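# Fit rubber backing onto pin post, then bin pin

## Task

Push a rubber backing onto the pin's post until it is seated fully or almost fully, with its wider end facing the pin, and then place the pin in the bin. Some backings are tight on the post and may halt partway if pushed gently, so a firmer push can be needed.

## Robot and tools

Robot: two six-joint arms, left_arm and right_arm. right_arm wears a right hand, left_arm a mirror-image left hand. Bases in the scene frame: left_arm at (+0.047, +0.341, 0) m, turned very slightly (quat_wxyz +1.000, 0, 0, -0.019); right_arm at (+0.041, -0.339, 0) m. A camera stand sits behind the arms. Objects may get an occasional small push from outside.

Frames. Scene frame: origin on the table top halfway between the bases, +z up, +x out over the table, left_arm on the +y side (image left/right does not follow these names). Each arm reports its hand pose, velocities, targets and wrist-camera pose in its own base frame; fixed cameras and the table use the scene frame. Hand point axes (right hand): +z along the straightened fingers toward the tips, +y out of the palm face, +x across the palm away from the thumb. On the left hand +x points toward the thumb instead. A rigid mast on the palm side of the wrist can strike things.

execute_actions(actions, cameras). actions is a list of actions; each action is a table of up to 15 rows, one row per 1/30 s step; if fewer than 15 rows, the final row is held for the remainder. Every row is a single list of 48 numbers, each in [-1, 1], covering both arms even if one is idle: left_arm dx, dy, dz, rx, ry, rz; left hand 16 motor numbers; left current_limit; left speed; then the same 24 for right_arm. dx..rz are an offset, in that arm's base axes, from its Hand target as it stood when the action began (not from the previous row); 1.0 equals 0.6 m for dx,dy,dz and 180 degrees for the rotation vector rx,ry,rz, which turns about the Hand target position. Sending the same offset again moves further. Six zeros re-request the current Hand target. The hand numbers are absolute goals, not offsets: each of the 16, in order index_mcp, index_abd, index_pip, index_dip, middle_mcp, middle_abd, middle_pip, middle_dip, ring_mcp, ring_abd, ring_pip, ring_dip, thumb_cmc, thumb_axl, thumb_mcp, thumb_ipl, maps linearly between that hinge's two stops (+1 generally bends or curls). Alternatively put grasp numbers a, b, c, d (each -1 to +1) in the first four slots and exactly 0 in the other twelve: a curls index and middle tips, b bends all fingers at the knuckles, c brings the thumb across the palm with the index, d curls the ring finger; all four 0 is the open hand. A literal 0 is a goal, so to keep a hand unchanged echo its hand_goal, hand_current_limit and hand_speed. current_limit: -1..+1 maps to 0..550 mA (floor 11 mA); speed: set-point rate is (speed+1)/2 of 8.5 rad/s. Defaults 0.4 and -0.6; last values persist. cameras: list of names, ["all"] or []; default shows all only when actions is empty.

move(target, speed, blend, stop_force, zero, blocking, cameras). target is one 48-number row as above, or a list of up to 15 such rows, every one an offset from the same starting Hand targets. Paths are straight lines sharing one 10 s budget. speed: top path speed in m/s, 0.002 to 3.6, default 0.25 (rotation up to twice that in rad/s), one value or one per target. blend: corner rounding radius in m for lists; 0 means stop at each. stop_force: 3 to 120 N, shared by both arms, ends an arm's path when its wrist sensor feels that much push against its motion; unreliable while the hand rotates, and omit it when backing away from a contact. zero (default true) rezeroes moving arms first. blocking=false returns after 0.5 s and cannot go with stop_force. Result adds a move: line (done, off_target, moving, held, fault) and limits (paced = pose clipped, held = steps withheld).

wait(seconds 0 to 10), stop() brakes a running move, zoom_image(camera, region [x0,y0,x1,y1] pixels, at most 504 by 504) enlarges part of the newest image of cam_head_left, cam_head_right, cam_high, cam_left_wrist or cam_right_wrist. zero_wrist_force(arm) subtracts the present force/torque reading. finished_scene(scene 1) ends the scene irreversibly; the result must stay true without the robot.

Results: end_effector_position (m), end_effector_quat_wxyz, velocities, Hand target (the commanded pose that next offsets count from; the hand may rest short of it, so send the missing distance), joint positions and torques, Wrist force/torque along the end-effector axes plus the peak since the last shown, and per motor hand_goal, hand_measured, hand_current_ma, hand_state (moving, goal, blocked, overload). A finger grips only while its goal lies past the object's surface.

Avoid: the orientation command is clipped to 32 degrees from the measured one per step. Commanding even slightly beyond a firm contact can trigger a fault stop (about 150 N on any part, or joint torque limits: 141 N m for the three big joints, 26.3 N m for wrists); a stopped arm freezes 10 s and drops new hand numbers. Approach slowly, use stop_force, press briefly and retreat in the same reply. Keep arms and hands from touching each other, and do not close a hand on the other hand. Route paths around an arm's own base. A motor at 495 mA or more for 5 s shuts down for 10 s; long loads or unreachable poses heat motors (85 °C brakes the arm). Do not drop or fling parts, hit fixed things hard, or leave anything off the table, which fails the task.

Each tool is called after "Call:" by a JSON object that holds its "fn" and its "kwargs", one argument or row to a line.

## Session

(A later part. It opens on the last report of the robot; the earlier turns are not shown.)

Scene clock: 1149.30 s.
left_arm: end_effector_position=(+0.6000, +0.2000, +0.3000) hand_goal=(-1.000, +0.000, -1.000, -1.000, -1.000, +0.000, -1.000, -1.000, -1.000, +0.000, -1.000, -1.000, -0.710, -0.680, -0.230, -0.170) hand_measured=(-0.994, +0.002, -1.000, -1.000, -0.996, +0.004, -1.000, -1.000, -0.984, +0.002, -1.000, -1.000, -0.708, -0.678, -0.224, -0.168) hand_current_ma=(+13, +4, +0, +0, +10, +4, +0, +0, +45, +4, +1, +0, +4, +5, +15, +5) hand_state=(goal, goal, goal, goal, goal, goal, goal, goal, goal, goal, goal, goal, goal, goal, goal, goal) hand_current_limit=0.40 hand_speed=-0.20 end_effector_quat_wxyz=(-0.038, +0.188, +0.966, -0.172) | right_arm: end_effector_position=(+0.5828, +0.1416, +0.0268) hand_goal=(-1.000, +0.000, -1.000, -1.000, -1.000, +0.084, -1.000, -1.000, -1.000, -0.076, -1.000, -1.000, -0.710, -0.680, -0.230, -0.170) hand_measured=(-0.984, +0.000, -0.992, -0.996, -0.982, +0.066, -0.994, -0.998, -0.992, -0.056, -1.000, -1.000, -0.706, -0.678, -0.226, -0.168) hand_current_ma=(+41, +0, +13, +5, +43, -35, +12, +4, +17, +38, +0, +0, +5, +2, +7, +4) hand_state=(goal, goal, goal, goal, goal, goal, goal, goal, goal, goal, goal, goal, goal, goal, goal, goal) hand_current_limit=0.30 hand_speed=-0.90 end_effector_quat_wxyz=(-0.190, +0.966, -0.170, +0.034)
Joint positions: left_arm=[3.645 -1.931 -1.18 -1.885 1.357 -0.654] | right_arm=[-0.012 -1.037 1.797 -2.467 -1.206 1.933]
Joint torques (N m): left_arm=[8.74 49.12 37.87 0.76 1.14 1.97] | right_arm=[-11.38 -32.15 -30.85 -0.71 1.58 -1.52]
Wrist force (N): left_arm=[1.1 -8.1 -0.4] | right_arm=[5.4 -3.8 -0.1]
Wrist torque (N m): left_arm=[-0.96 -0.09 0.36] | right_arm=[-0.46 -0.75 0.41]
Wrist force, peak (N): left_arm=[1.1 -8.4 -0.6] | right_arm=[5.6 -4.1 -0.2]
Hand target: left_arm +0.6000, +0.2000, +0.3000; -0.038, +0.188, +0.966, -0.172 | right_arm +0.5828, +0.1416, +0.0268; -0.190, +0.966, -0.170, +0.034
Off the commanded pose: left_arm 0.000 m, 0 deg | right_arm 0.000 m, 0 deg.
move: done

Call:
{"fn": "move", "kwargs": {
  "target": [
    [0,0,0,0,0,0,-1,0,-1,-1,-1,0,-1,-1,-1,0,-1,-1,-0.71,-0.68,-0.23,-0.17,0.4,-0.2,0,0,0,0,0,0,-1,0.0,-1,-1,-1,0.15,-1,-1,-1,-0.14,-1,-1,-0.71,-0.68,-0.23,-0.17,0.3,-0.9],
    [0,0,0,0,0,0,-1,0,-1,-1,-1,0,-1,-1,-1,0,-1,-1,-0.71,-0.68,-0.23,-0.17,0.4,-0.2,0,0,0.0222,0,0,0,-1,0.0,-1,-1,-1,0.15,-1,-1,-1,-0.14,-1,-1,-0.71,-0.68,-0.23,-0.17,0.3,-0.9]
  ],
  "speed": [0.03,0.012],
  "cameras": ["cam_right_wrist","cam_high"]
}}

Call:
{"fn": "zoom_image", "kwargs": {
  "camera": "cam_right_wrist",
  "region": [230, 200, 266, 236]
}}

Scene clock: 1151.63 s.
left_arm: end_effector_position=(+0.6000, +0.2000, +0.3000) hand_goal=(-1.000, +0.000, -1.000, -1.000, -1.000, +0.000, -1.000, -1.000, -1.000, +0.000, -1.000, -1.000, -0.710, -0.680, -0.230, -0.170) hand_measured=(-0.994, +0.002, -1.000, -1.000, -0.996, +0.004, -1.000, -1.000, -0.984, +0.002, -1.000, -1.000, -0.708, -0.678, -0.224, -0.168) hand_current_ma=(+13, +4, +0, +0, +10, +4, +0, +0, +45, +4, +1, +0, +4, +5, +15, +5) hand_state=(goal, goal, goal, goal, goal, goal, goal, goal, goal, goal, goal, goal, goal, goal, goal, goal) hand_current_limit=0.40 hand_speed=-0.20 end_effector_quat_wxyz=(-0.038, +0.188, +0.966, -0.172) | right_arm: end_effector_position=(+0.5828, +0.1416, +0.0401) hand_goal=(-1.000, +0.000, -1.000, -1.000, -1.000, +0.150, -1.000, -1.000, -1.000, -0.140, -1.000, -1.000, -0.710, -0.680, -0.230, -0.170) hand_measured=(-0.984, +0.000, -0.992, -0.996, -0.982, +0.070, -0.994, -0.998, -0.992, -0.064, -1.000, -1.000, -0.706, -0.678, -0.226, -0.168) hand_current_ma=(+41, +0, +13, +5, +43, -231, +12, +4, +17, +211, +0, +0, +5, +2, +7, +4) hand_state=(goal, goal, goal, goal, goal, blocked, goal, goal, goal, blocked, goal, goal, goal, goal, goal, goal) hand_current_limit=0.30 hand_speed=-0.90 end_effector_quat_wxyz=(-0.190, +0.966, -0.170, +0.034)
Joint positions: left_arm=[3.645 -1.931 -1.18 -1.885 1.357 -0.654] | right_arm=[-0.012 -1.058 1.788 -2.437 -1.206 1.933]
Joint torques (N m): left_arm=[8.4 49.07 37.22 0.81 1.22 1.96] | right_arm=[-10.6 -46.82 -32.32 -0.29 1.34 -0.4]
Wrist force (N): left_arm=[1.1 -8.2 -0.3] | right_arm=[5.3 -3.6 0.1]
Wrist torque (N m): left_arm=[-0.98 -0.09 0.37] | right_arm=[-0.45 -0.75 0.40]
Wrist force, peak (N): left_arm=[1.1 -8.5 -0.5] | right_arm=[5.6 -3.8 -0.1]
Hand target: left_arm +0.6000, +0.2000, +0.3000; -0.038, +0.188, +0.966, -0.172 | right_arm +0.5828, +0.1416, +0.0402; -0.190, +0.966, -0.170, +0.034
Off the commanded pose: left_arm 0.000 m, 0 deg | right_arm 0.000 m, 0 deg.
move: done
camera_calibration:
cam_right_wrist: T_world_to_cam=[[-0.93119, -0.276983, -0.236994, 0.623501], [-0.30175, 0.220908, 0.927441, 0.040035], [-0.204531, 0.935136, -0.289287, 0.11614], [0, 0, 0, 1]] pos_world=[0.616432, 0.0552486, 0.144234]
Images, in order (width x height): cam_high 504x504, cam_right_wrist 616x616.

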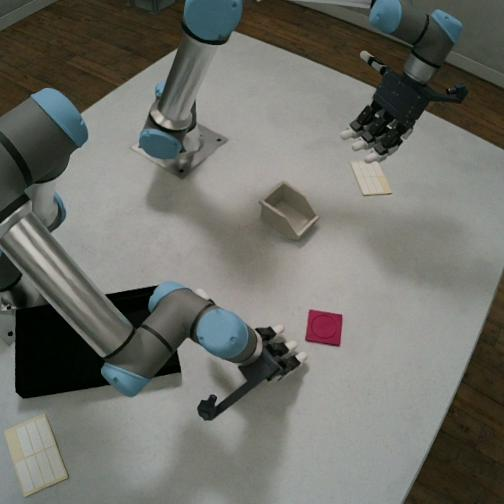

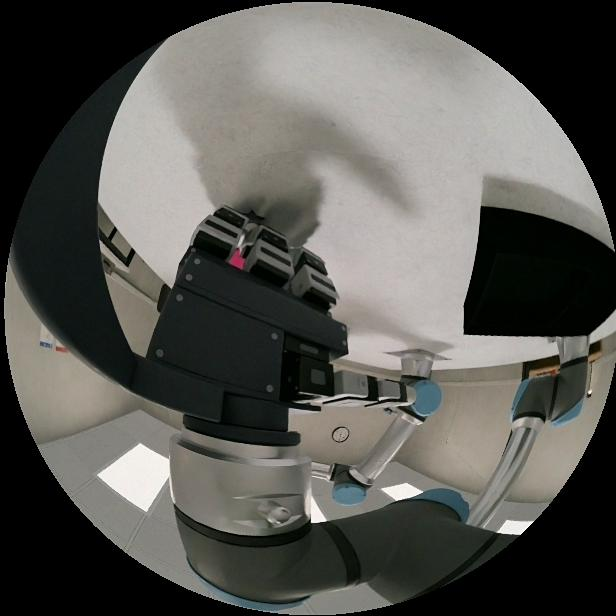

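Scaled by 14.000 from the camera's 616x616 image, which has a finer 880x880 frame.

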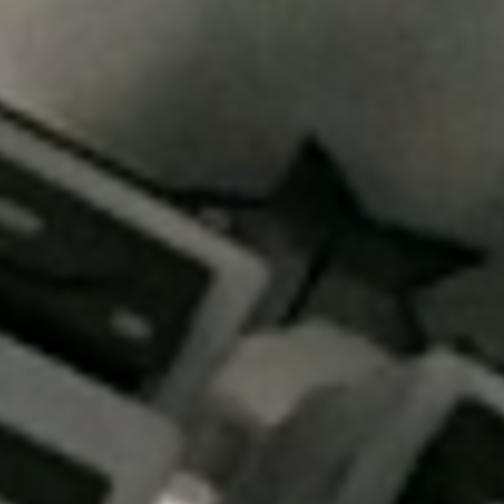

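Call:
{"fn": "zoom_image", "kwargs": {
  "camera": "cam_right_wrist",
  "region": [242, 206, 266, 230]
}}

Call:
{"fn": "move", "kwargs": {
  "target": [0,0,0,0,0,0,-1,0,-1,-1,-1,0,-1,-1,-1,0,-1,-1,-0.71,-0.68,-0.23,-0.17,0.4,-0.2,-0.006,-0.01517,0,0,0,0,-1,0.0,-1,-1,-1,0.15,-1,-1,-1,-0.14,-1,-1,-0.71,-0.68,-0.23,-0.17,0.3,-0.9],
  "speed": 0.03,
  "cameras": ["cam_right_wrist","cam_high"]
}}

Call:
{"fn": "zoom_image", "kwargs": {
  "camera": "cam_right_wrist",
  "region": [242, 206, 266, 230]
}}

Call:
{"fn": "zoom_image", "kwargs": {
  "camera": "cam_high",
  "region": [270, 350, 294, 374]
}}

Scaled by 21.000 from the camera's 616x616 image, which has a finer 880x880 frame.

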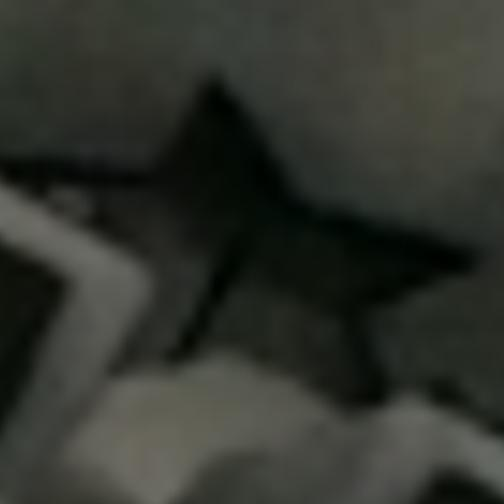

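Scene clock: 1153.13 s.
left_arm: end_effector_position=(+0.6000, +0.2000, +0.3000) hand_goal=(-1.000, +0.000, -1.000, -1.000, -1.000, +0.000, -1.000, -1.000, -1.000, +0.000, -1.000, -1.000, -0.710, -0.680, -0.230, -0.170) hand_measured=(-0.994, +0.002, -1.000, -1.000, -0.996, +0.004, -1.000, -1.000, -0.984, +0.002, -1.000, -1.000, -0.708, -0.678, -0.224, -0.168) hand_current_ma=(+13, +4, +0, +0, +10, +4, +0, +0, +45, +4, +1, +0, +4, +5, +15, +5) hand_state=(goal, goal, goal, goal, goal, goal, goal, goal, goal, goal, goal, goal, goal, goal, goal, goal) hand_current_limit=0.40 hand_speed=-0.20 end_effector_quat_wxyz=(-0.038, +0.188, +0.966, -0.172) | right_arm: end_effector_position=(+0.5792, +0.1326, +0.0402) hand_goal=(-1.000, +0.000, -1.000, -1.000, -1.000, +0.150, -1.000, -1.000, -1.000, -0.140, -1.000, -1.000, -0.710, -0.680, -0.230, -0.170) hand_measured=(-0.984, +0.000, -0.992, -0.996, -0.982, +0.070, -0.994, -0.998, -0.992, -0.064, -1.000, -1.000, -0.706, -0.678, -0.226, -0.168) hand_current_ma=(+41, +0, +13, +5, +43, -231, +12, +4, +17, +211, +0, +0, +5, +2, +7, +4) hand_state=(goal, goal, goal, goal, goal, blocked, goal, goal, goal, blocked, goal, goal, goal, goal, goal, goal) hand_current_limit=0.30 hand_speed=-0.90 end_effector_quat_wxyz=(-0.190, +0.966, -0.170, +0.034)
Joint positions: left_arm=[3.645 -1.931 -1.18 -1.885 1.357 -0.654] | right_arm=[-0.027 -1.069 1.805 -2.436 -1.204 1.917]
Joint torques (N m): left_arm=[9.27 48.63 37.29 0.84 1.07 1.99] | right_arm=[-11.6 -45.37 -2.89 -0.5 1.67 -1.33]
Wrist force (N): left_arm=[1.2 -8.3 -0.4] | right_arm=[5.5 -3.4 0.0]
Wrist torque (N m): left_arm=[-0.99 -0.10 0.37] | right_arm=[-0.42 -0.78 0.47]
Wrist force, peak (N): left_arm=[1.0 -8.5 -0.4] | right_arm=[5.8 -4.0 -0.1]
Hand target: left_arm +0.6000, +0.2000, +0.3000; -0.038, +0.188, +0.966, -0.172 | right_arm +0.5792, +0.1325, +0.0402; -0.190, +0.966, -0.170, +0.034
Off the commanded pose: left_arm 0.000 m, 0 deg | right_arm 0.000 m, 0 deg.
move: done
camera_calibration:
cam_right_wrist: T_world_to_cam=[[-0.93119, -0.276983, -0.236994, 0.617749], [-0.30175, 0.220908, 0.927441, 0.040967], [-0.204531, 0.935136, -0.289287, 0.12384], [0, 0, 0, 1]] pos_world=[0.612932, 0.0462486, 0.144234]
Images, in order (width x height): cam_high 504x504, cam_right_wrist 616x616.

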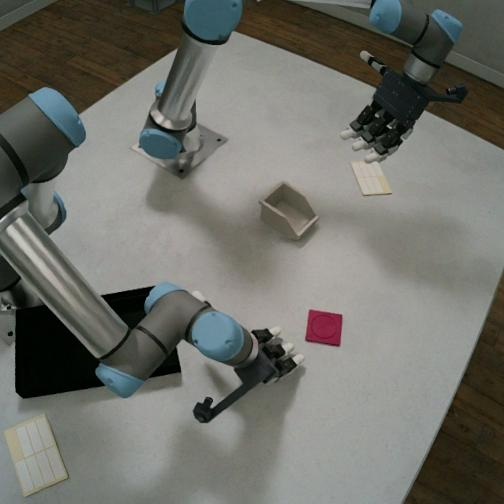

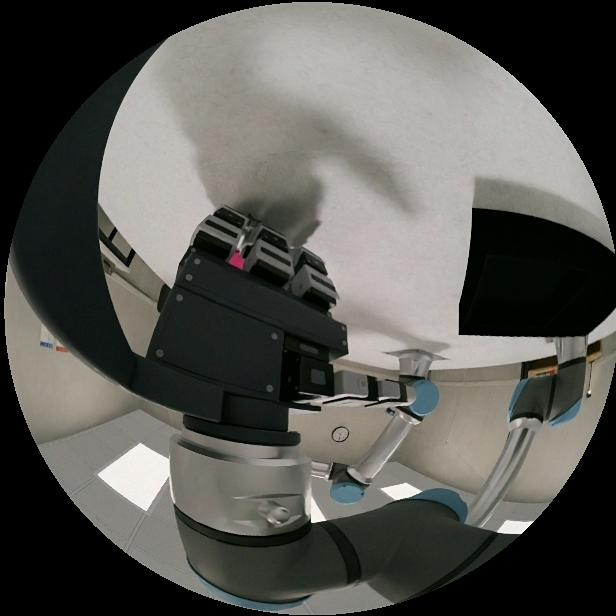

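Scaled by 21.000 from the camera's 616x616 image, which has a finer 880x880 frame.

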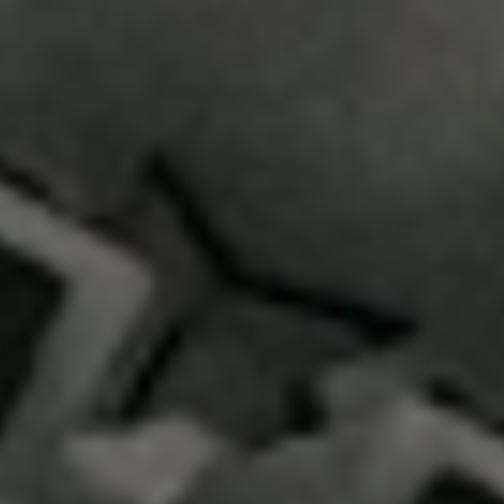

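Scaled by 21.000 from the camera's 504x504 image, which has a finer 720x720 frame.

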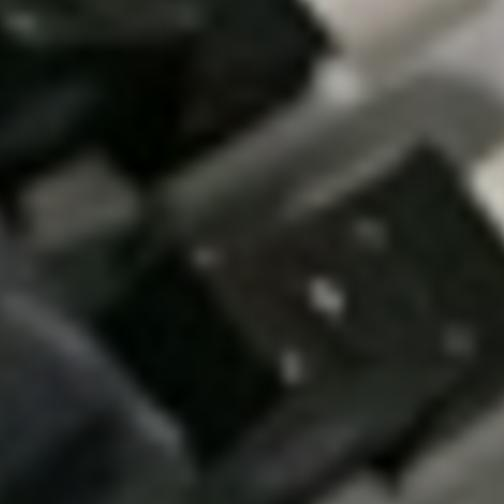

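Call:
{"fn": "zoom_image", "kwargs": {
  "camera": "cam_right_wrist",
  "region": [228, 218, 256, 246]
}}

Scaled by 18.000 from the camera's 616x616 image, which has a finer 880x880 frame.

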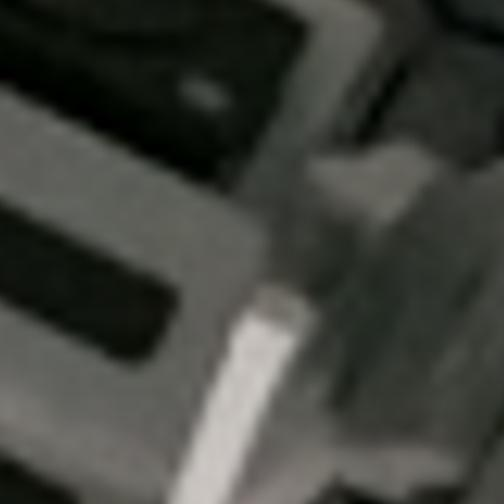

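Call:
{"fn": "move", "kwargs": {
  "target": [0,0,0,0,0,0,-1,0,-1,-1,-1,0,-1,-1,-1,0,-1,-1,-0.71,-0.68,-0.23,-0.17,0.4,-0.2,0,0,0.0667,0,0,0,-1,0.0,-1,-1,-1,0.15,-1,-1,-1,-0.14,-1,-1,-0.71,-0.68,-0.23,-0.17,0.3,-0.9],
  "speed": 0.1,
  "cameras": ["cam_right_wrist","cam_high"]
}}

Call:
{"fn": "zoom_image", "kwargs": {
  "camera": "cam_right_wrist",
  "region": [228, 196, 278, 246]
}}

Call:
{"fn": "zoom_image", "kwargs": {
  "camera": "cam_right_wrist",
  "region": [232, 222, 256, 246]
}}

Call:
{"fn": "zoom_image", "kwargs": {
  "camera": "cam_high",
  "region": [274, 352, 298, 376]
}}

Scene clock: 1157.23 s.
left_arm: end_effector_position=(+0.6000, +0.2000, +0.3000) hand_goal=(-1.000, +0.000, -1.000, -1.000, -1.000, +0.000, -1.000, -1.000, -1.000, +0.000, -1.000, -1.000, -0.710, -0.680, -0.230, -0.170) hand_measured=(-0.994, +0.002, -1.000, -1.000, -0.996, +0.004, -1.000, -1.000, -0.984, +0.002, -1.000, -1.000, -0.708, -0.678, -0.224, -0.168) hand_current_ma=(+13, +4, +0, +0, +10, +4, +0, +0, +45, +4, +1, +0, +4, +5, +15, +5) hand_state=(goal, goal, goal, goal, goal, goal, goal, goal, goal, goal, goal, goal, goal, goal, goal, goal) hand_current_limit=0.40 hand_speed=-0.20 end_effector_quat_wxyz=(-0.038, +0.188, +0.966, -0.172) | right_arm: end_effector_position=(+0.5792, +0.1325, +0.0801) hand_goal=(-1.000, +0.000, -1.000, -1.000, -1.000, +0.150, -1.000, -1.000, -1.000, -0.140, -1.000, -1.000, -0.710, -0.680, -0.230, -0.170) hand_measured=(-0.984, +0.000, -0.992, -0.996, -0.982, +0.070, -0.994, -0.998, -0.992, -0.064, -1.000, -1.000, -0.706, -0.678, -0.226, -0.168) hand_current_ma=(+41, +0, +13, +5, +43, -231, +12, +4, +17, +211, +0, +0, +5, +2, +7, +4) hand_state=(goal, goal, goal, goal, goal, blocked, goal, goal, goal, blocked, goal, goal, goal, goal, goal, goal) hand_current_limit=0.30 hand_speed=-0.90 end_effector_quat_wxyz=(-0.190, +0.966, -0.170, +0.034)
Joint positions: left_arm=[3.645 -1.931 -1.18 -1.885 1.357 -0.654] | right_arm=[-0.027 -1.13 1.773 -2.343 -1.204 1.917]
Joint torques (N m): left_arm=[9.22 48.63 37 0.81 1.01 1.96] | right_arm=[-1.91 -45.31 -32.68 -0.28 0.59 -1.33]
Wrist force (N): left_arm=[1.1 -8.2 -0.4] | right_arm=[5.5 -3.7 0.3]
Wrist torque (N m): left_arm=[-0.97 -0.10 0.37] | right_arm=[-0.46 -0.77 0.46]
Wrist force, peak (N): left_arm=[1.2 -8.5 -0.8] | right_arm=[5.6 -4.1 -0.3]
Hand target: left_arm +0.6000, +0.2000, +0.3000; -0.038, +0.188, +0.966, -0.172 | right_arm +0.5792, +0.1325, +0.0802; -0.190, +0.966, -0.170, +0.034
Off the commanded pose: left_arm 0.000 m, 0 deg | right_arm 0.000 m, 0 deg.
move: done
camera_calibration:
cam_right_wrist: T_world_to_cam=[[-0.931214, -0.27687, -0.23703, 0.627124], [-0.301752, 0.220915, 0.927439, 0.00386291], [-0.204417, 0.935168, -0.289265, 0.135409], [0, 0, 0, 1]] pos_world=[0.612832, 0.0461487, 0.184234]
Images, in order (width x height): cam_high 504x504, cam_right_wrist 616x616.

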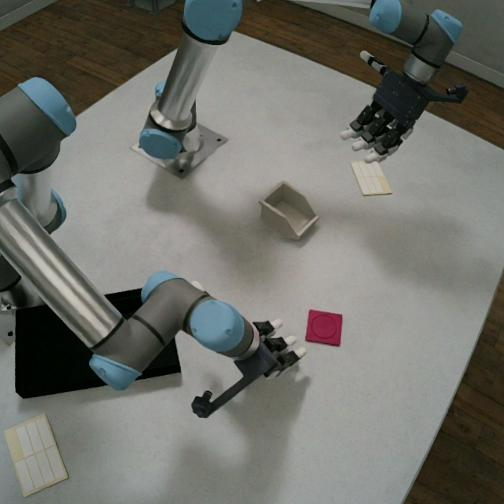

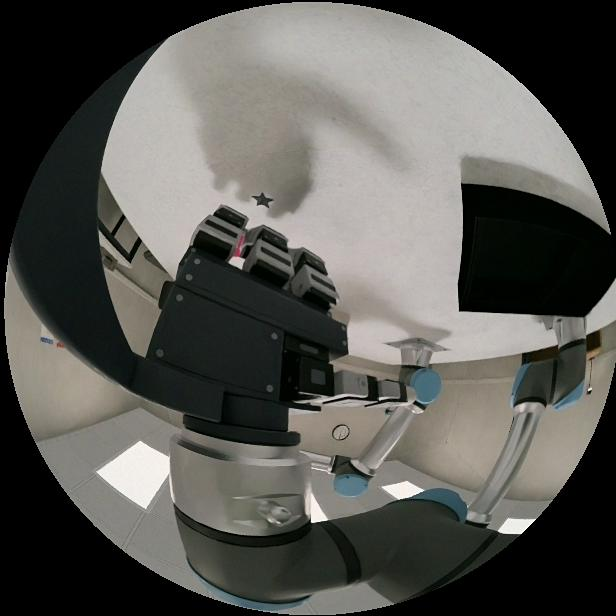

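Scaled by 10.080 from the camera's 616x616 image, which has a finer 880x880 frame.

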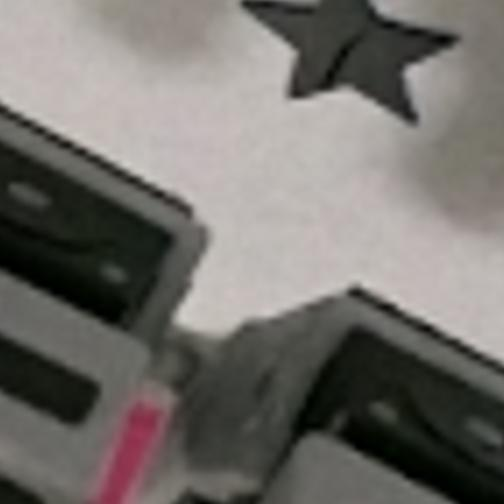

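Scaled by 21.000 from the camera's 616x616 image, which has a finer 880x880 frame.

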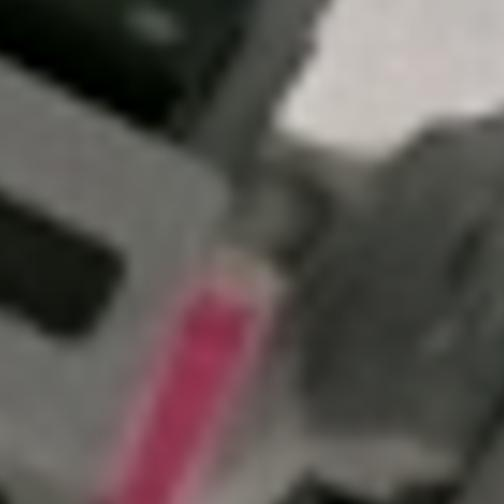

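Scaled by 21.000 from the camera's 504x504 image, which has a finer 720x720 frame.

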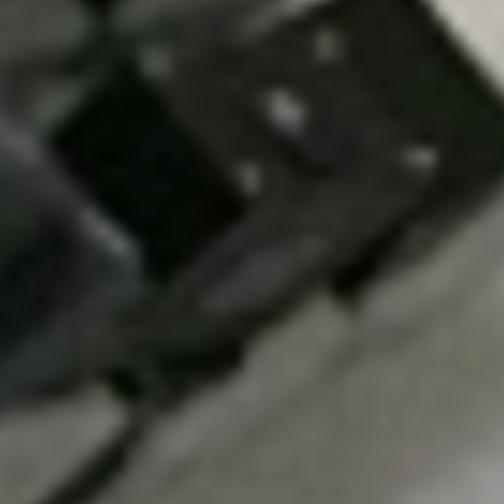

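Call:
{"fn": "zoom_image", "kwargs": {
  "camera": "cam_right_wrist",
  "region": [248, 186, 276, 214]
}}

Call:
{"fn": "zoom_image", "kwargs": {
  "camera": "cam_right_wrist",
  "region": [238, 226, 252, 240]
}}

Scaled by 18.000 from the camera's 616x616 image, which has a finer 880x880 frame.

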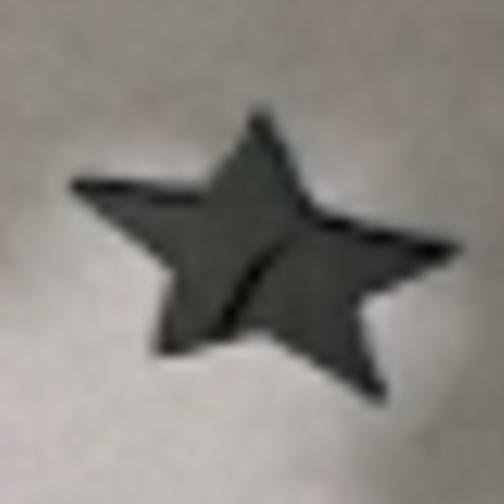

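Scaled by 36.000 from the camera's 616x616 image, which has a finer 880x880 frame.

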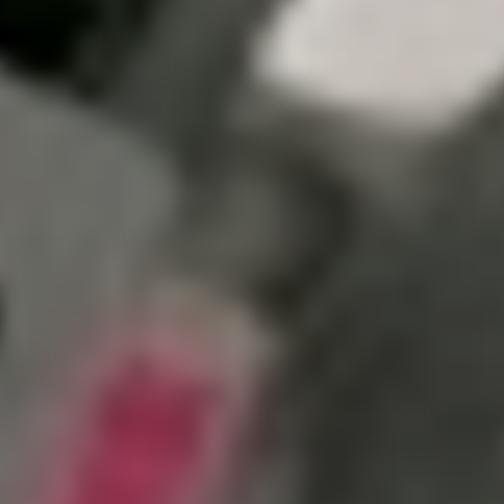

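Call:
{"fn": "move", "kwargs": {
  "target": [0,0,0,0,0,0,-1,0,-1,-1,-1,0,-1,-1,-1,0,-1,-1,-0.71,-0.68,-0.23,-0.17,0.4,-0.2,0,0,-0.0733,0,0,0,-1,0.0,-1,-1,-1,0.15,-1,-1,-1,-0.14,-1,-1,-0.71,-0.68,-0.23,-0.17,0.3,-0.9],
  "speed": 0.1
}}

Call:
{"fn": "move", "kwargs": {
  "target": [0,0,0,0,0,0,-1,0,-1,-1,-1,0,-1,-1,-1,0,-1,-1,-0.71,-0.68,-0.23,-0.17,0.4,-0.2,0,0,-0.0133,0,0,0,-1,0.0,-1,-1,-1,0.15,-1,-1,-1,-0.14,-1,-1,-0.71,-0.68,-0.23,-0.17,0.3,-0.9],
  "speed": 0.01,
  "stop_force": 4
}}

Scene clock: 1161.10 s.
left_arm: end_effector_position=(+0.6000, +0.2000, +0.3000) hand_goal=(-1.000, +0.000, -1.000, -1.000, -1.000, +0.000, -1.000, -1.000, -1.000, +0.000, -1.000, -1.000, -0.710, -0.680, -0.230, -0.170) hand_measured=(-0.994, +0.002, -1.000, -1.000, -0.996, +0.004, -1.000, -1.000, -0.984, +0.002, -1.000, -1.000, -0.708, -0.678, -0.224, -0.168) hand_current_ma=(+13, +4, +0, +0, +10, +4, +0, +0, +45, +4, +1, +0, +4, +5, +15, +5) hand_state=(goal, goal, goal, goal, goal, goal, goal, goal, goal, goal, goal, goal, goal, goal, goal, goal) hand_current_limit=0.40 hand_speed=-0.20 end_effector_quat_wxyz=(-0.038, +0.188, +0.966, -0.172) | right_arm: end_effector_position=(+0.5792, +0.1325, +0.0363) hand_goal=(-1.000, +0.000, -1.000, -1.000, -1.000, +0.150, -1.000, -1.000, -1.000, -0.140, -1.000, -1.000, -0.710, -0.680, -0.230, -0.170) hand_measured=(-0.984, +0.000, -0.992, -0.996, -0.982, +0.070, -0.994, -0.998, -0.992, -0.064, -1.000, -1.000, -0.706, -0.678, -0.226, -0.168) hand_current_ma=(+41, +0, +13, +5, +43, -231, +12, +4, +17, +211, +0, +0, +5, +2, +7, +4) hand_state=(goal, goal, goal, goal, goal, blocked, goal, goal, goal, blocked, goal, goal, goal, goal, goal, goal) hand_current_limit=0.30 hand_speed=-0.90 end_effector_quat_wxyz=(-0.190, +0.966, -0.170, +0.034)
Joint positions: left_arm=[3.645 -1.931 -1.18 -1.885 1.357 -0.654] | right_arm=[-0.027 -1.063 1.807 -2.445 -1.204 1.917]
Joint torques (N m): left_arm=[9.04 48.66 37.31 0.94 1.02 1.98] | right_arm=[-8.69 -30.74 -4.31 -4.62 1.25 1.77]
Wrist force (N): left_arm=[1.0 -8.3 -0.3] | right_arm=[5.4 -3.5 -0.2]
Wrist torque (N m): left_arm=[-0.98 -0.08 0.36] | right_arm=[-0.40 -0.75 0.43]
Wrist force, peak (N): left_arm=[1.1 -8.6 -0.6] | right_arm=[5.7 -4.3 -0.7]
Hand target: left_arm +0.6000, +0.2000, +0.3000; -0.038, +0.188, +0.966, -0.172 | right_arm +0.5792, +0.1325, +0.0362; -0.190, +0.966, -0.170, +0.034
Off the commanded pose: left_arm 0.000 m, 0 deg | right_arm 0.000 m, 0 deg.
move: done

Scene clock: 1162.77 s.
left_arm: end_effector_position=(+0.6000, +0.2000, +0.3000) hand_goal=(-1.000, +0.000, -1.000, -1.000, -1.000, +0.000, -1.000, -1.000, -1.000, +0.000, -1.000, -1.000, -0.710, -0.680, -0.230, -0.170) hand_measured=(-0.994, +0.002, -1.000, -1.000, -0.996, +0.004, -1.000, -1.000, -0.984, +0.002, -1.000, -1.000, -0.708, -0.678, -0.224, -0.168) hand_current_ma=(+13, +4, +0, +0, +10, +4, +0, +0, +45, +4, +1, +0, +4, +5, +15, +5) hand_state=(goal, goal, goal, goal, goal, goal, goal, goal, goal, goal, goal, goal, goal, goal, goal, goal) hand_current_limit=0.40 hand_speed=-0.20 end_effector_quat_wxyz=(-0.038, +0.188, +0.966, -0.172) | right_arm: end_effector_position=(+0.5792, +0.1325, +0.0282) hand_goal=(-1.000, +0.000, -1.000, -1.000, -1.000, +0.150, -1.000, -1.000, -1.000, -0.140, -1.000, -1.000, -0.710, -0.680, -0.230, -0.170) hand_measured=(-0.984, +0.000, -0.992, -0.996, -0.990, +0.070, -1.000, -0.998, -1.000, -0.064, -1.000, -1.000, -0.706, -0.678, -0.226, -0.168) hand_current_ma=(+41, +0, +13, +5, +18, -231, +0, +2, +0, +211, +0, +0, +5, +2, +7, +4) hand_state=(goal, goal, goal, goal, goal, blocked, goal, goal, goal, blocked, goal, goal, goal, goal, goal, goal) hand_current_limit=0.30 hand_speed=-0.90 end_effector_quat_wxyz=(-0.190, +0.966, -0.170, +0.034)
Joint positions: left_arm=[3.645 -1.931 -1.18 -1.885 1.357 -0.654] | right_arm=[-0.027 -1.05 1.812 -2.464 -1.204 1.917]
Joint torques (N m): left_arm=[8.77 49.07 37.35 0.81 1.01 1.88] | right_arm=[2.8 -29.91 -1.36 -3.96 -0.18 1.64]
Wrist force (N): left_arm=[1.2 -8.3 -0.6] | right_arm=[6.0 -4.1 -2.6]
Wrist torque (N m): left_arm=[-0.97 -0.11 0.38] | right_arm=[-0.12 -0.63 0.48]
Wrist force, peak (N): left_arm=[1.1 -8.5 -0.5] | right_arm=[6.0 -4.1 -2.7]
Hand target: left_arm +0.6000, +0.2000, +0.3000; -0.038, +0.188, +0.966, -0.172 | right_arm +0.5792, +0.1325, +0.0282; -0.190, +0.966, -0.170, +0.034
Off the commanded pose: left_arm 0.000 m, 0 deg | right_arm 0.000 m, 0 deg.
move: done

Call:
{"fn": "execute_actions", "kwargs": {
  "actions": [],
  "cameras": ["cam_right_wrist","cam_high"]
}}

Call:
{"fn": "zoom_image", "kwargs": {
  "camera": "cam_right_wrist",
  "region": [232, 206, 264, 238]
}}

Scene clock: 1163.17 s.
left_arm: end_effector_position=(+0.6000, +0.2000, +0.3000) hand_goal=(-1.000, +0.000, -1.000, -1.000, -1.000, +0.000, -1.000, -1.000, -1.000, +0.000, -1.000, -1.000, -0.710, -0.680, -0.230, -0.170) hand_measured=(-0.994, +0.002, -1.000, -1.000, -0.996, +0.004, -1.000, -1.000, -0.984, +0.002, -1.000, -1.000, -0.708, -0.678, -0.224, -0.168) hand_current_ma=(+13, +4, +0, +0, +10, +4, +0, +0, +45, +4, +1, +0, +4, +5, +15, +5) hand_state=(goal, goal, goal, goal, goal, goal, goal, goal, goal, goal, goal, goal, goal, goal, goal, goal) hand_current_limit=0.40 hand_speed=-0.20 end_effector_quat_wxyz=(-0.038, +0.188, +0.966, -0.172) | right_arm: end_effector_position=(+0.5792, +0.1325, +0.0282) hand_goal=(-1.000, +0.000, -1.000, -1.000, -1.000, +0.150, -1.000, -1.000, -1.000, -0.140, -1.000, -1.000, -0.710, -0.680, -0.230, -0.170) hand_measured=(-0.984, +0.000, -0.992, -0.996, -0.990, +0.070, -1.000, -0.998, -1.000, -0.064, -1.000, -1.000, -0.706, -0.678, -0.226, -0.168) hand_current_ma=(+41, +0, +13, +5, +18, -231, +0, +2, +0, +211, +0, +0, +5, +2, +7, +4) hand_state=(goal, goal, goal, goal, goal, blocked, goal, goal, goal, blocked, goal, goal, goal, goal, goal, goal) hand_current_limit=0.30 hand_speed=-0.90 end_effector_quat_wxyz=(-0.190, +0.966, -0.170, +0.034)
Joint positions: left_arm=[3.645 -1.931 -1.18 -1.885 1.357 -0.654] | right_arm=[-0.027 -1.05 1.812 -2.464 -1.204 1.917]
Joint velocities: within noise
Joint torques (N m): left_arm=[8.38 48.46 37.44 0.92 0.99 1.86] | right_arm=[5.01 -29.6 -1.37 -4.05 -0.28 1.75]
Motor temperatures (°C): left_arm=[26 28 31 38 41 36] | right_arm=[35 31 34 36 40 37]
Wrist force (N): left_arm=[1.1 -8.3 -0.6] | right_arm=[5.9 -4.2 -2.6]
Wrist torque (N m): left_arm=[-0.96 -0.10 0.36] | right_arm=[-0.12 -0.64 0.48]
Wrist force, peak (N): left_arm=[1.1 -8.5 -0.6] | right_arm=[5.9 -4.2 -2.6]
Hand target: left_arm +0.6000, +0.2000, +0.3000; -0.038, +0.188, +0.966, -0.172 | right_arm +0.5792, +0.1325, +0.0282; -0.190, +0.966, -0.170, +0.034
Off the commanded pose: left_arm 0.000 m, 0 deg | right_arm 0.000 m, 0 deg.
camera_calibration:
cam_right_wrist: T_world_to_cam=[[-0.931209, -0.276896, -0.237022, 0.614791], [-0.301756, 0.220936, 0.927432, 0.0520216], [-0.204435, 0.935156, -0.289293, 0.120505], [0, 0, 0, 1]] pos_world=[0.612832, 0.0460486, 0.132334]
Images, in order (width x height): cam_high 504x504, cam_right_wrist 616x616.

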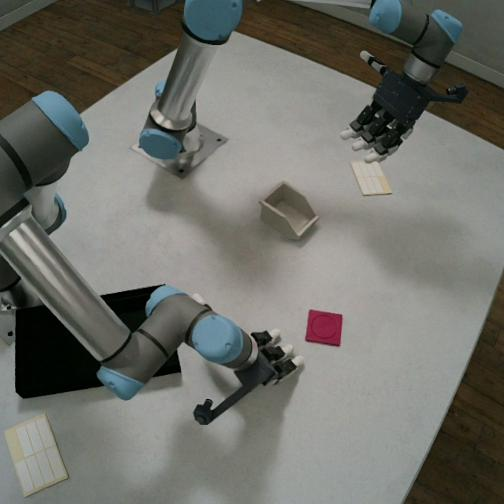

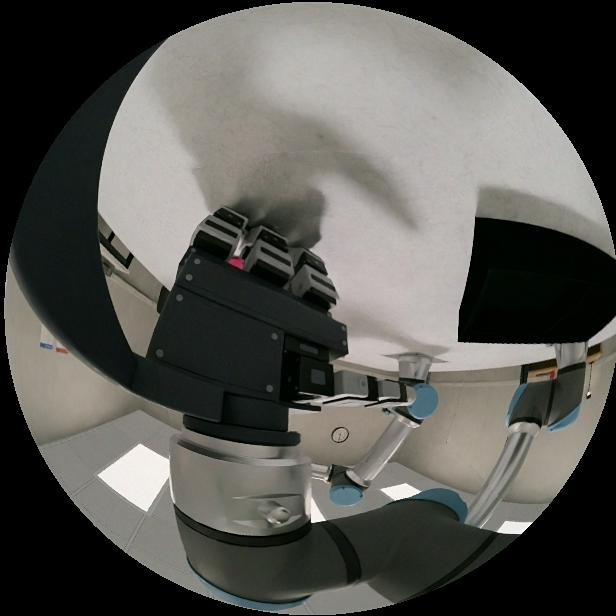

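Scaled by 15.750 from the camera's 616x616 image, which has a finer 880x880 frame.

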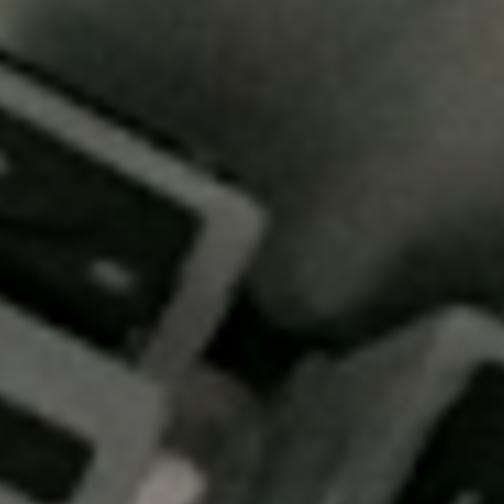

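Call:
{"fn": "move", "kwargs": {
  "target": [0,0,0,0,0,0,-1,0,-1,-1,-1,0,-1,-1,-1,0,-1,-1,-0.71,-0.68,-0.23,-0.17,0.4,-0.2,0,0,-0.0067,0,0,0,-1,0.0,-1,-1,-1,0.15,-1,-1,-1,-0.14,-1,-1,-0.71,-0.68,-0.23,-0.17,0.3,-0.9],
  "speed": 0.005,
  "stop_force": 4
}}

Scene clock: 1165.20 s.
left_arm: end_effector_position=(+0.6000, +0.2000, +0.3000) hand_goal=(-1.000, +0.000, -1.000, -1.000, -1.000, +0.000, -1.000, -1.000, -1.000, +0.000, -1.000, -1.000, -0.710, -0.680, -0.230, -0.170) hand_measured=(-0.994, +0.002, -1.000, -1.000, -0.996, +0.004, -1.000, -1.000, -0.984, +0.002, -1.000, -1.000, -0.708, -0.678, -0.224, -0.168) hand_current_ma=(+13, +4, +0, +0, +10, +4, +0, +0, +45, +4, +1, +0, +4, +5, +15, +5) hand_state=(goal, goal, goal, goal, goal, goal, goal, goal, goal, goal, goal, goal, goal, goal, goal, goal) hand_current_limit=0.40 hand_speed=-0.20 end_effector_quat_wxyz=(-0.038, +0.188, +0.966, -0.172) | right_arm: end_effector_position=(+0.5792, +0.1325, +0.0242) hand_goal=(-1.000, +0.000, -1.000, -1.000, -1.000, +0.150, -1.000, -1.000, -1.000, -0.140, -1.000, -1.000, -0.710, -0.680, -0.230, -0.170) hand_measured=(-0.990, +0.000, -0.998, -0.998, -1.000, +0.070, -1.000, -1.000, -1.000, -0.064, -1.000, -1.000, -0.706, -0.678, -0.226, -0.168) hand_current_ma=(+21, +0, +3, +4, +0, -231, +0, +0, +0, +211, +0, +0, +5, +2, +7, +4) hand_state=(goal, goal, goal, goal, goal, blocked, goal, goal, goal, blocked, goal, goal, goal, goal, goal, goal) hand_current_limit=0.30 hand_speed=-0.90 end_effector_quat_wxyz=(-0.190, +0.966, -0.170, +0.034)
Joint positions: left_arm=[3.645 -1.931 -1.18 -1.885 1.357 -0.654] | right_arm=[-0.027 -1.043 1.815 -2.473 -1.204 1.917]
Joint torques (N m): left_arm=[8.43 48.37 37.04 0.86 1.08 1.93] | right_arm=[12.46 -29.18 -1.1 -3.58 -0.51 1.64]
Wrist force (N): left_arm=[1.1 -8.1 -0.6] | right_arm=[5.4 -5.5 -5.1]
Wrist torque (N m): left_arm=[-0.94 -0.10 0.37] | right_arm=[0.21 -0.59 0.37]
Wrist force, peak (N): left_arm=[0.9 -8.5 -0.6] | right_arm=[5.1 -5.6 -5.3]
Hand target: left_arm +0.6000, +0.2000, +0.3000; -0.038, +0.188, +0.966, -0.172 | right_arm +0.5792, +0.1325, +0.0242; -0.190, +0.966, -0.170, +0.034
Off the commanded pose: left_arm 0.000 m, 0 deg | right_arm 0.000 m, 0 deg.
move: done

Call:
{"fn": "execute_actions", "kwargs": {
  "actions": [],
  "cameras": ["cam_right_wrist"]
}}

Call:
{"fn": "zoom_image", "kwargs": {
  "camera": "cam_right_wrist",
  "region": [232, 216, 256, 240]
}}

Scene clock: 1165.60 s.
left_arm: end_effector_position=(+0.6000, +0.2000, +0.3000) hand_goal=(-1.000, +0.000, -1.000, -1.000, -1.000, +0.000, -1.000, -1.000, -1.000, +0.000, -1.000, -1.000, -0.710, -0.680, -0.230, -0.170) hand_measured=(-0.994, +0.002, -1.000, -1.000, -0.996, +0.004, -1.000, -1.000, -0.984, +0.002, -1.000, -1.000, -0.708, -0.678, -0.224, -0.168) hand_current_ma=(+13, +4, +0, +0, +10, +4, +0, +0, +45, +4, +1, +0, +4, +5, +15, +5) hand_state=(goal, goal, goal, goal, goal, goal, goal, goal, goal, goal, goal, goal, goal, goal, goal, goal) hand_current_limit=0.40 hand_speed=-0.20 end_effector_quat_wxyz=(-0.038, +0.188, +0.966, -0.172) | right_arm: end_effector_position=(+0.5792, +0.1325, +0.0242) hand_goal=(-1.000, +0.000, -1.000, -1.000, -1.000, +0.150, -1.000, -1.000, -1.000, -0.140, -1.000, -1.000, -0.710, -0.680, -0.230, -0.170) hand_measured=(-0.990, +0.000, -0.998, -0.998, -1.000, +0.070, -1.000, -1.000, -1.000, -0.064, -1.000, -1.000, -0.706, -0.678, -0.226, -0.168) hand_current_ma=(+21, +0, +3, +4, +0, -231, +0, +0, +0, +211, +0, +0, +5, +2, +7, +4) hand_state=(goal, goal, goal, goal, goal, blocked, goal, goal, goal, blocked, goal, goal, goal, goal, goal, goal) hand_current_limit=0.30 hand_speed=-0.90 end_effector_quat_wxyz=(-0.190, +0.966, -0.170, +0.034)
Joint positions: left_arm=[3.645 -1.931 -1.18 -1.885 1.357 -0.654] | right_arm=[-0.027 -1.043 1.815 -2.473 -1.204 1.917]
Joint velocities: within noise
Joint torques (N m): left_arm=[9.08 48.38 37.02 1.02 1.1 1.83] | right_arm=[11.65 -28.8 -1.67 -3.71 -0.39 1.42]
Motor temperatures (°C): left_arm=[26 28 31 38 41 36] | right_arm=[35 31 34 36 40 37]
Wrist force (N): left_arm=[1.1 -8.2 -0.5] | right_arm=[5.4 -5.6 -5.1]
Wrist torque (N m): left_arm=[-0.96 -0.09 0.36] | right_arm=[0.19 -0.58 0.36]
Wrist force, peak (N): left_arm=[1.2 -8.4 -0.4] | right_arm=[5.5 -5.5 -5.1]
Hand target: left_arm +0.6000, +0.2000, +0.3000; -0.038, +0.188, +0.966, -0.172 | right_arm +0.5792, +0.1325, +0.0242; -0.190, +0.966, -0.170, +0.034
Off the commanded pose: left_arm 0.000 m, 0 deg | right_arm 0.000 m, 0 deg.
camera_calibration:
cam_right_wrist: T_world_to_cam=[[-0.93119, -0.276983, -0.236994, 0.61386], [-0.30175, 0.220908, 0.927441, 0.0557053], [-0.204531, 0.935136, -0.289287, 0.119313], [0, 0, 0, 1]] pos_world=[0.612832, 0.0461486, 0.128334]
Images, in order (width x height): cam_right_wrist 616x616.

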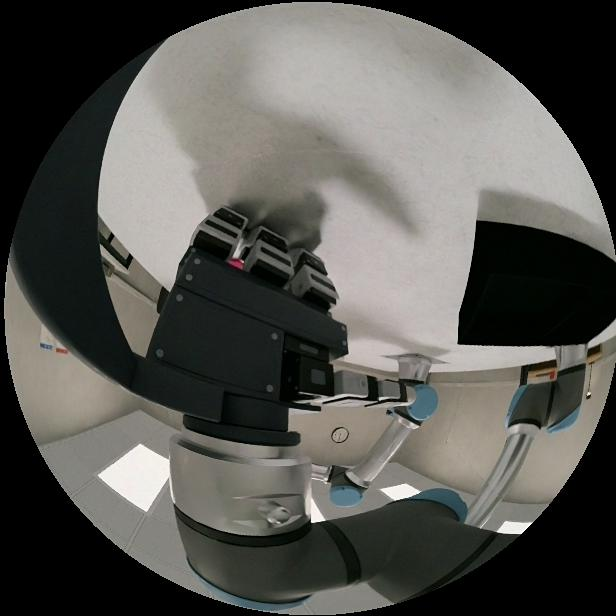

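Scaled by 21.000 from the camera's 616x616 image, which has a finer 880x880 frame.

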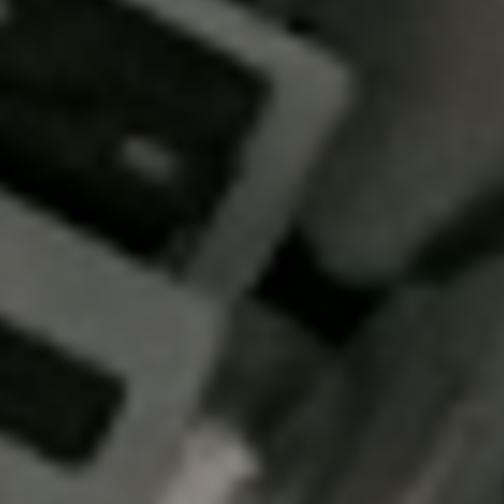

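Call:
{"fn": "move", "kwargs": {
  "target": [
    [0,0,0,0,0,0,-1,0,-1,-1,-1,0,-1,-1,-1,0,-1,-1,-0.71,-0.68,-0.23,-0.17,0.4,-0.2,0,0,0.0,0,0,0,-1,0.0,-1,-1,-1,0.02,-1,-1,-1,-0.01,-1,-1,-0.71,-0.68,-0.23,-0.17,0.3,-0.9],
    [0,0,0,0,0,0,-1,0,-1,-1,-1,0,-1,-1,-1,0,-1,-1,-0.71,-0.68,-0.23,-0.17,0.4,-0.2,0,0,0.035,0,0,0,-1,0.0,-1,-1,-1,0.02,-1,-1,-1,-0.01,-1,-1,-0.71,-0.68,-0.23,-0.17,0.3,-0.9]
  ],
  "speed": [0.03,0.03],
  "cameras": ["cam_right_wrist"]
}}

Call:
{"fn": "zoom_image", "kwargs": {
  "camera": "cam_right_wrist",
  "region": [232, 200, 268, 236]
}}

Scene clock: 1167.77 s.
left_arm: end_effector_position=(+0.6000, +0.2000, +0.3000) hand_goal=(-1.000, +0.000, -1.000, -1.000, -1.000, +0.000, -1.000, -1.000, -1.000, +0.000, -1.000, -1.000, -0.710, -0.680, -0.230, -0.170) hand_measured=(-0.994, +0.002, -1.000, -1.000, -0.996, +0.004, -1.000, -1.000, -0.984, +0.002, -1.000, -1.000, -0.708, -0.678, -0.224, -0.168) hand_current_ma=(+13, +4, +0, +0, +10, +4, +0, +0, +45, +4, +1, +0, +4, +5, +15, +5) hand_state=(goal, goal, goal, goal, goal, goal, goal, goal, goal, goal, goal, goal, goal, goal, goal, goal) hand_current_limit=0.40 hand_speed=-0.20 end_effector_quat_wxyz=(-0.038, +0.188, +0.966, -0.172) | right_arm: end_effector_position=(+0.5792, +0.1325, +0.0451) hand_goal=(-1.000, +0.000, -1.000, -1.000, -1.000, +0.020, -1.000, -1.000, -1.000, -0.010, -1.000, -1.000, -0.710, -0.680, -0.230, -0.170) hand_measured=(-0.990, +0.000, -0.998, -0.998, -0.994, +0.024, -1.000, -1.000, -0.994, -0.014, -1.000, -1.000, -0.706, -0.678, -0.226, -0.168) hand_current_ma=(+21, +0, +3, +4, +11, +4, +0, +0, +9, -4, +0, +0, +5, +2, +7, +4) hand_state=(goal, goal, goal, goal, goal, goal, goal, goal, goal, goal, goal, goal, goal, goal, goal, goal) hand_current_limit=0.30 hand_speed=-0.90 end_effector_quat_wxyz=(-0.190, +0.966, -0.170, +0.034)
Joint positions: left_arm=[3.645 -1.931 -1.18 -1.885 1.357 -0.654] | right_arm=[-0.027 -1.077 1.801 -2.425 -1.204 1.917]
Joint torques (N m): left_arm=[9.07 48.25 37.39 1.01 1.11 1.88] | right_arm=[10.45 -45.66 -30.92 -0.39 -0.54 0.95]
Wrist force (N): left_arm=[1.0 -8.4 -0.3] | right_arm=[5.5 -3.6 0.2]
Wrist torque (N m): left_arm=[-1.00 -0.08 0.37] | right_arm=[-0.45 -0.78 0.43]
Wrist force, peak (N): left_arm=[1.1 -8.5 -0.5] | right_arm=[5.3 -5.6 -5.2]
Hand target: left_arm +0.6000, +0.2000, +0.3000; -0.038, +0.188, +0.966, -0.172 | right_arm +0.5792, +0.1325, +0.0452; -0.190, +0.966, -0.170, +0.034
Off the commanded pose: left_arm 0.000 m, 0 deg | right_arm 0.000 m, 0 deg.
move: done
camera_calibration:
cam_right_wrist: T_world_to_cam=[[-0.931209, -0.276896, -0.237022, 0.618825], [-0.301756, 0.220936, 0.927432, 0.0363259], [-0.204435, 0.935156, -0.289293, 0.125301], [0, 0, 0, 1]] pos_world=[0.612832, 0.0461486, 0.149234]
Images, in order (width x height): cam_right_wrist 616x616.

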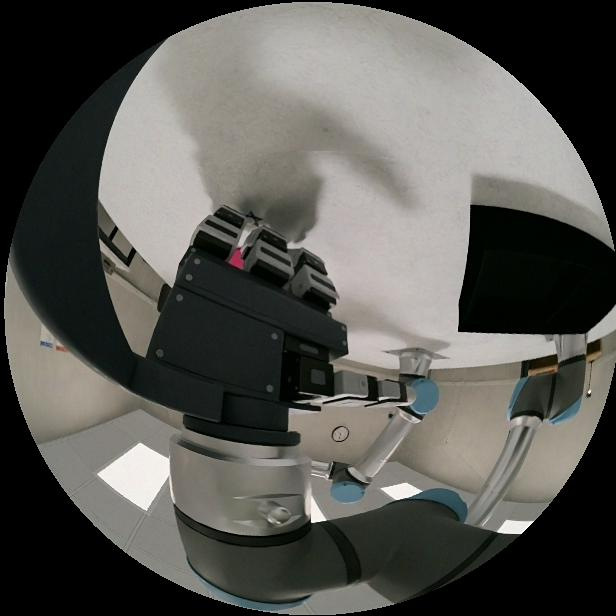

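Scaled by 14.000 from the camera's 616x616 image, which has a finer 880x880 frame.

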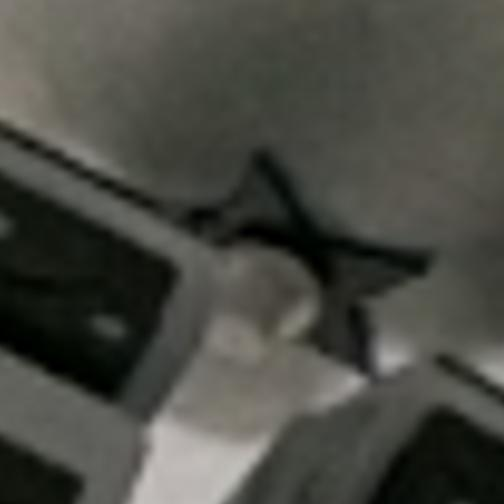

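Call:
{"fn": "zoom_image", "kwargs": {
  "camera": "cam_right_wrist",
  "region": [238, 208, 262, 232]
}}

Call:
{"fn": "move", "kwargs": {
  "target": [0,0,0,0,0,0,-1,0,-1,-1,-1,0,-1,-1,-1,0,-1,-1,-0.71,-0.68,-0.23,-0.17,0.4,-0.2,-0.02,-0.055,0.12,0.03132,-0.0114,0,-1,0.0,-1,-1,-1,-0.03,-1,-1,-1,0.05,-1,-1,-0.71,-0.68,-0.23,-0.17,0.3,-0.5],
  "speed": 0.15,
  "cameras": ["cam_right_wrist","cam_high"]
}}

Call:
{"fn": "zoom_image", "kwargs": {
  "camera": "cam_high",
  "region": [274, 354, 294, 374]
}}

Scaled by 21.000 from the camera's 616x616 image, which has a finer 880x880 frame.

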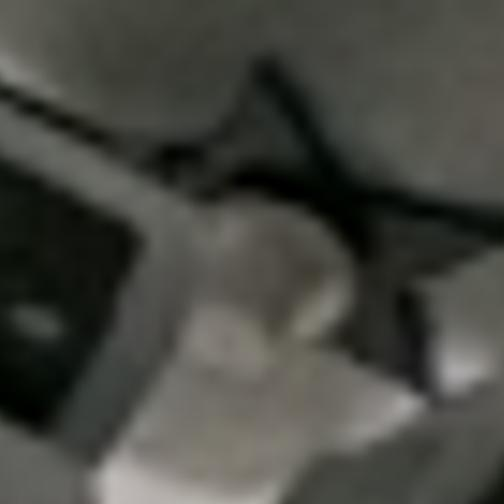

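Scene clock: 1169.17 s.
left_arm: end_effector_position=(+0.6000, +0.2000, +0.3000) hand_goal=(-1.000, +0.000, -1.000, -1.000, -1.000, +0.000, -1.000, -1.000, -1.000, +0.000, -1.000, -1.000, -0.710, -0.680, -0.230, -0.170) hand_measured=(-0.994, +0.002, -1.000, -1.000, -0.996, +0.004, -1.000, -1.000, -0.984, +0.002, -1.000, -1.000, -0.708, -0.678, -0.224, -0.168) hand_current_ma=(+13, +4, +0, +0, +10, +4, +0, +0, +45, +4, +1, +0, +4, +5, +15, +5) hand_state=(goal, goal, goal, goal, goal, goal, goal, goal, goal, goal, goal, goal, goal, goal, goal, goal) hand_current_limit=0.40 hand_speed=-0.20 end_effector_quat_wxyz=(-0.038, +0.188, +0.966, -0.172) | right_arm: end_effector_position=(+0.5672, +0.0995, +0.1171) hand_goal=(-1.000, +0.000, -1.000, -1.000, -1.000, -0.030, -1.000, -1.000, -1.000, +0.050, -1.000, -1.000, -0.710, -0.680, -0.230, -0.170) hand_measured=(-0.990, +0.000, -0.998, -0.998, -0.994, -0.026, -1.000, -1.000, -0.994, +0.046, -1.000, -1.000, -0.706, -0.678, -0.226, -0.168) hand_current_ma=(+21, +0, +3, +4, +12, +4, +0, +0, +10, -4, +0, +0, +5, +2, +7, +4) hand_state=(goal, goal, goal, goal, goal, goal, goal, goal, goal, goal, goal, goal, goal, goal, goal, goal) hand_current_limit=0.30 hand_speed=-0.50 end_effector_quat_wxyz=(-0.240, +0.955, -0.168, +0.043)
Joint positions: left_arm=[3.645 -1.931 -1.18 -1.885 1.357 -0.654] | right_arm=[-0.128 -1.239 1.824 -2.274 -1.092 1.821]
Joint torques (N m): left_arm=[8.91 48.26 37.1 0.93 1.11 1.84] | right_arm=[-10.97 -40.63 -32.94 -0.7 1.87 -1.18]
Wrist force (N): left_arm=[1.2 -8.5 -0.3] | right_arm=[5.2 -3.9 0.0]
Wrist torque (N m): left_arm=[-1.02 -0.11 0.38] | right_arm=[-0.45 -0.72 0.43]
Wrist force, peak (N): left_arm=[1.2 -8.5 -0.3] | right_arm=[5.6 -4.2 0.8]
Hand target: left_arm +0.6000, +0.2000, +0.3000; -0.038, +0.188, +0.966, -0.172 | right_arm +0.5672, +0.0995, +0.1172; -0.240, +0.955, -0.168, +0.043
Off the commanded pose: left_arm 0.000 m, 0 deg | right_arm 0.000 m, 0 deg.
move: done
camera_calibration:
cam_right_wrist: T_world_to_cam=[[-0.921687, -0.250653, -0.296085, 0.614449], [-0.334994, 0.129358, 0.933298, 0.00053478], [-0.195633, 0.959395, -0.203195, 0.157014], [0, 0, 0, 1]] pos_world=[0.597226, 0.00330612, 0.213334]
Images, in order (width x height): cam_high 504x504, cam_right_wrist 616x616.

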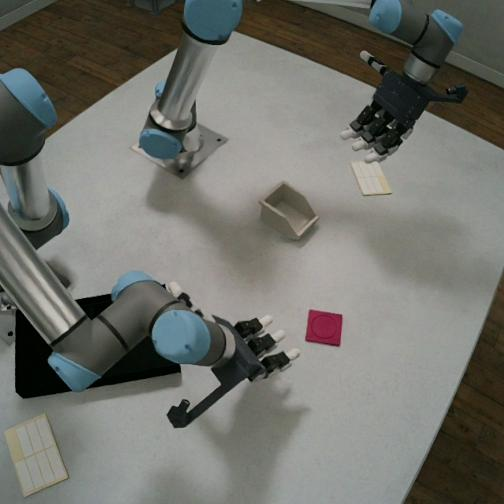

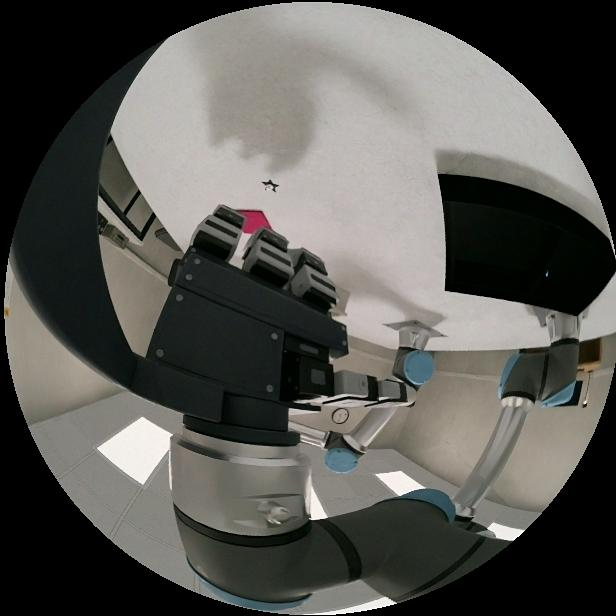

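Scaled by 25.200 from the camera's 504x504 image, which has a finer 720x720 frame.

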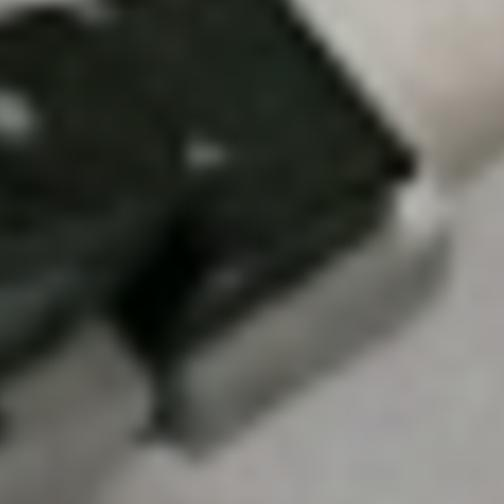

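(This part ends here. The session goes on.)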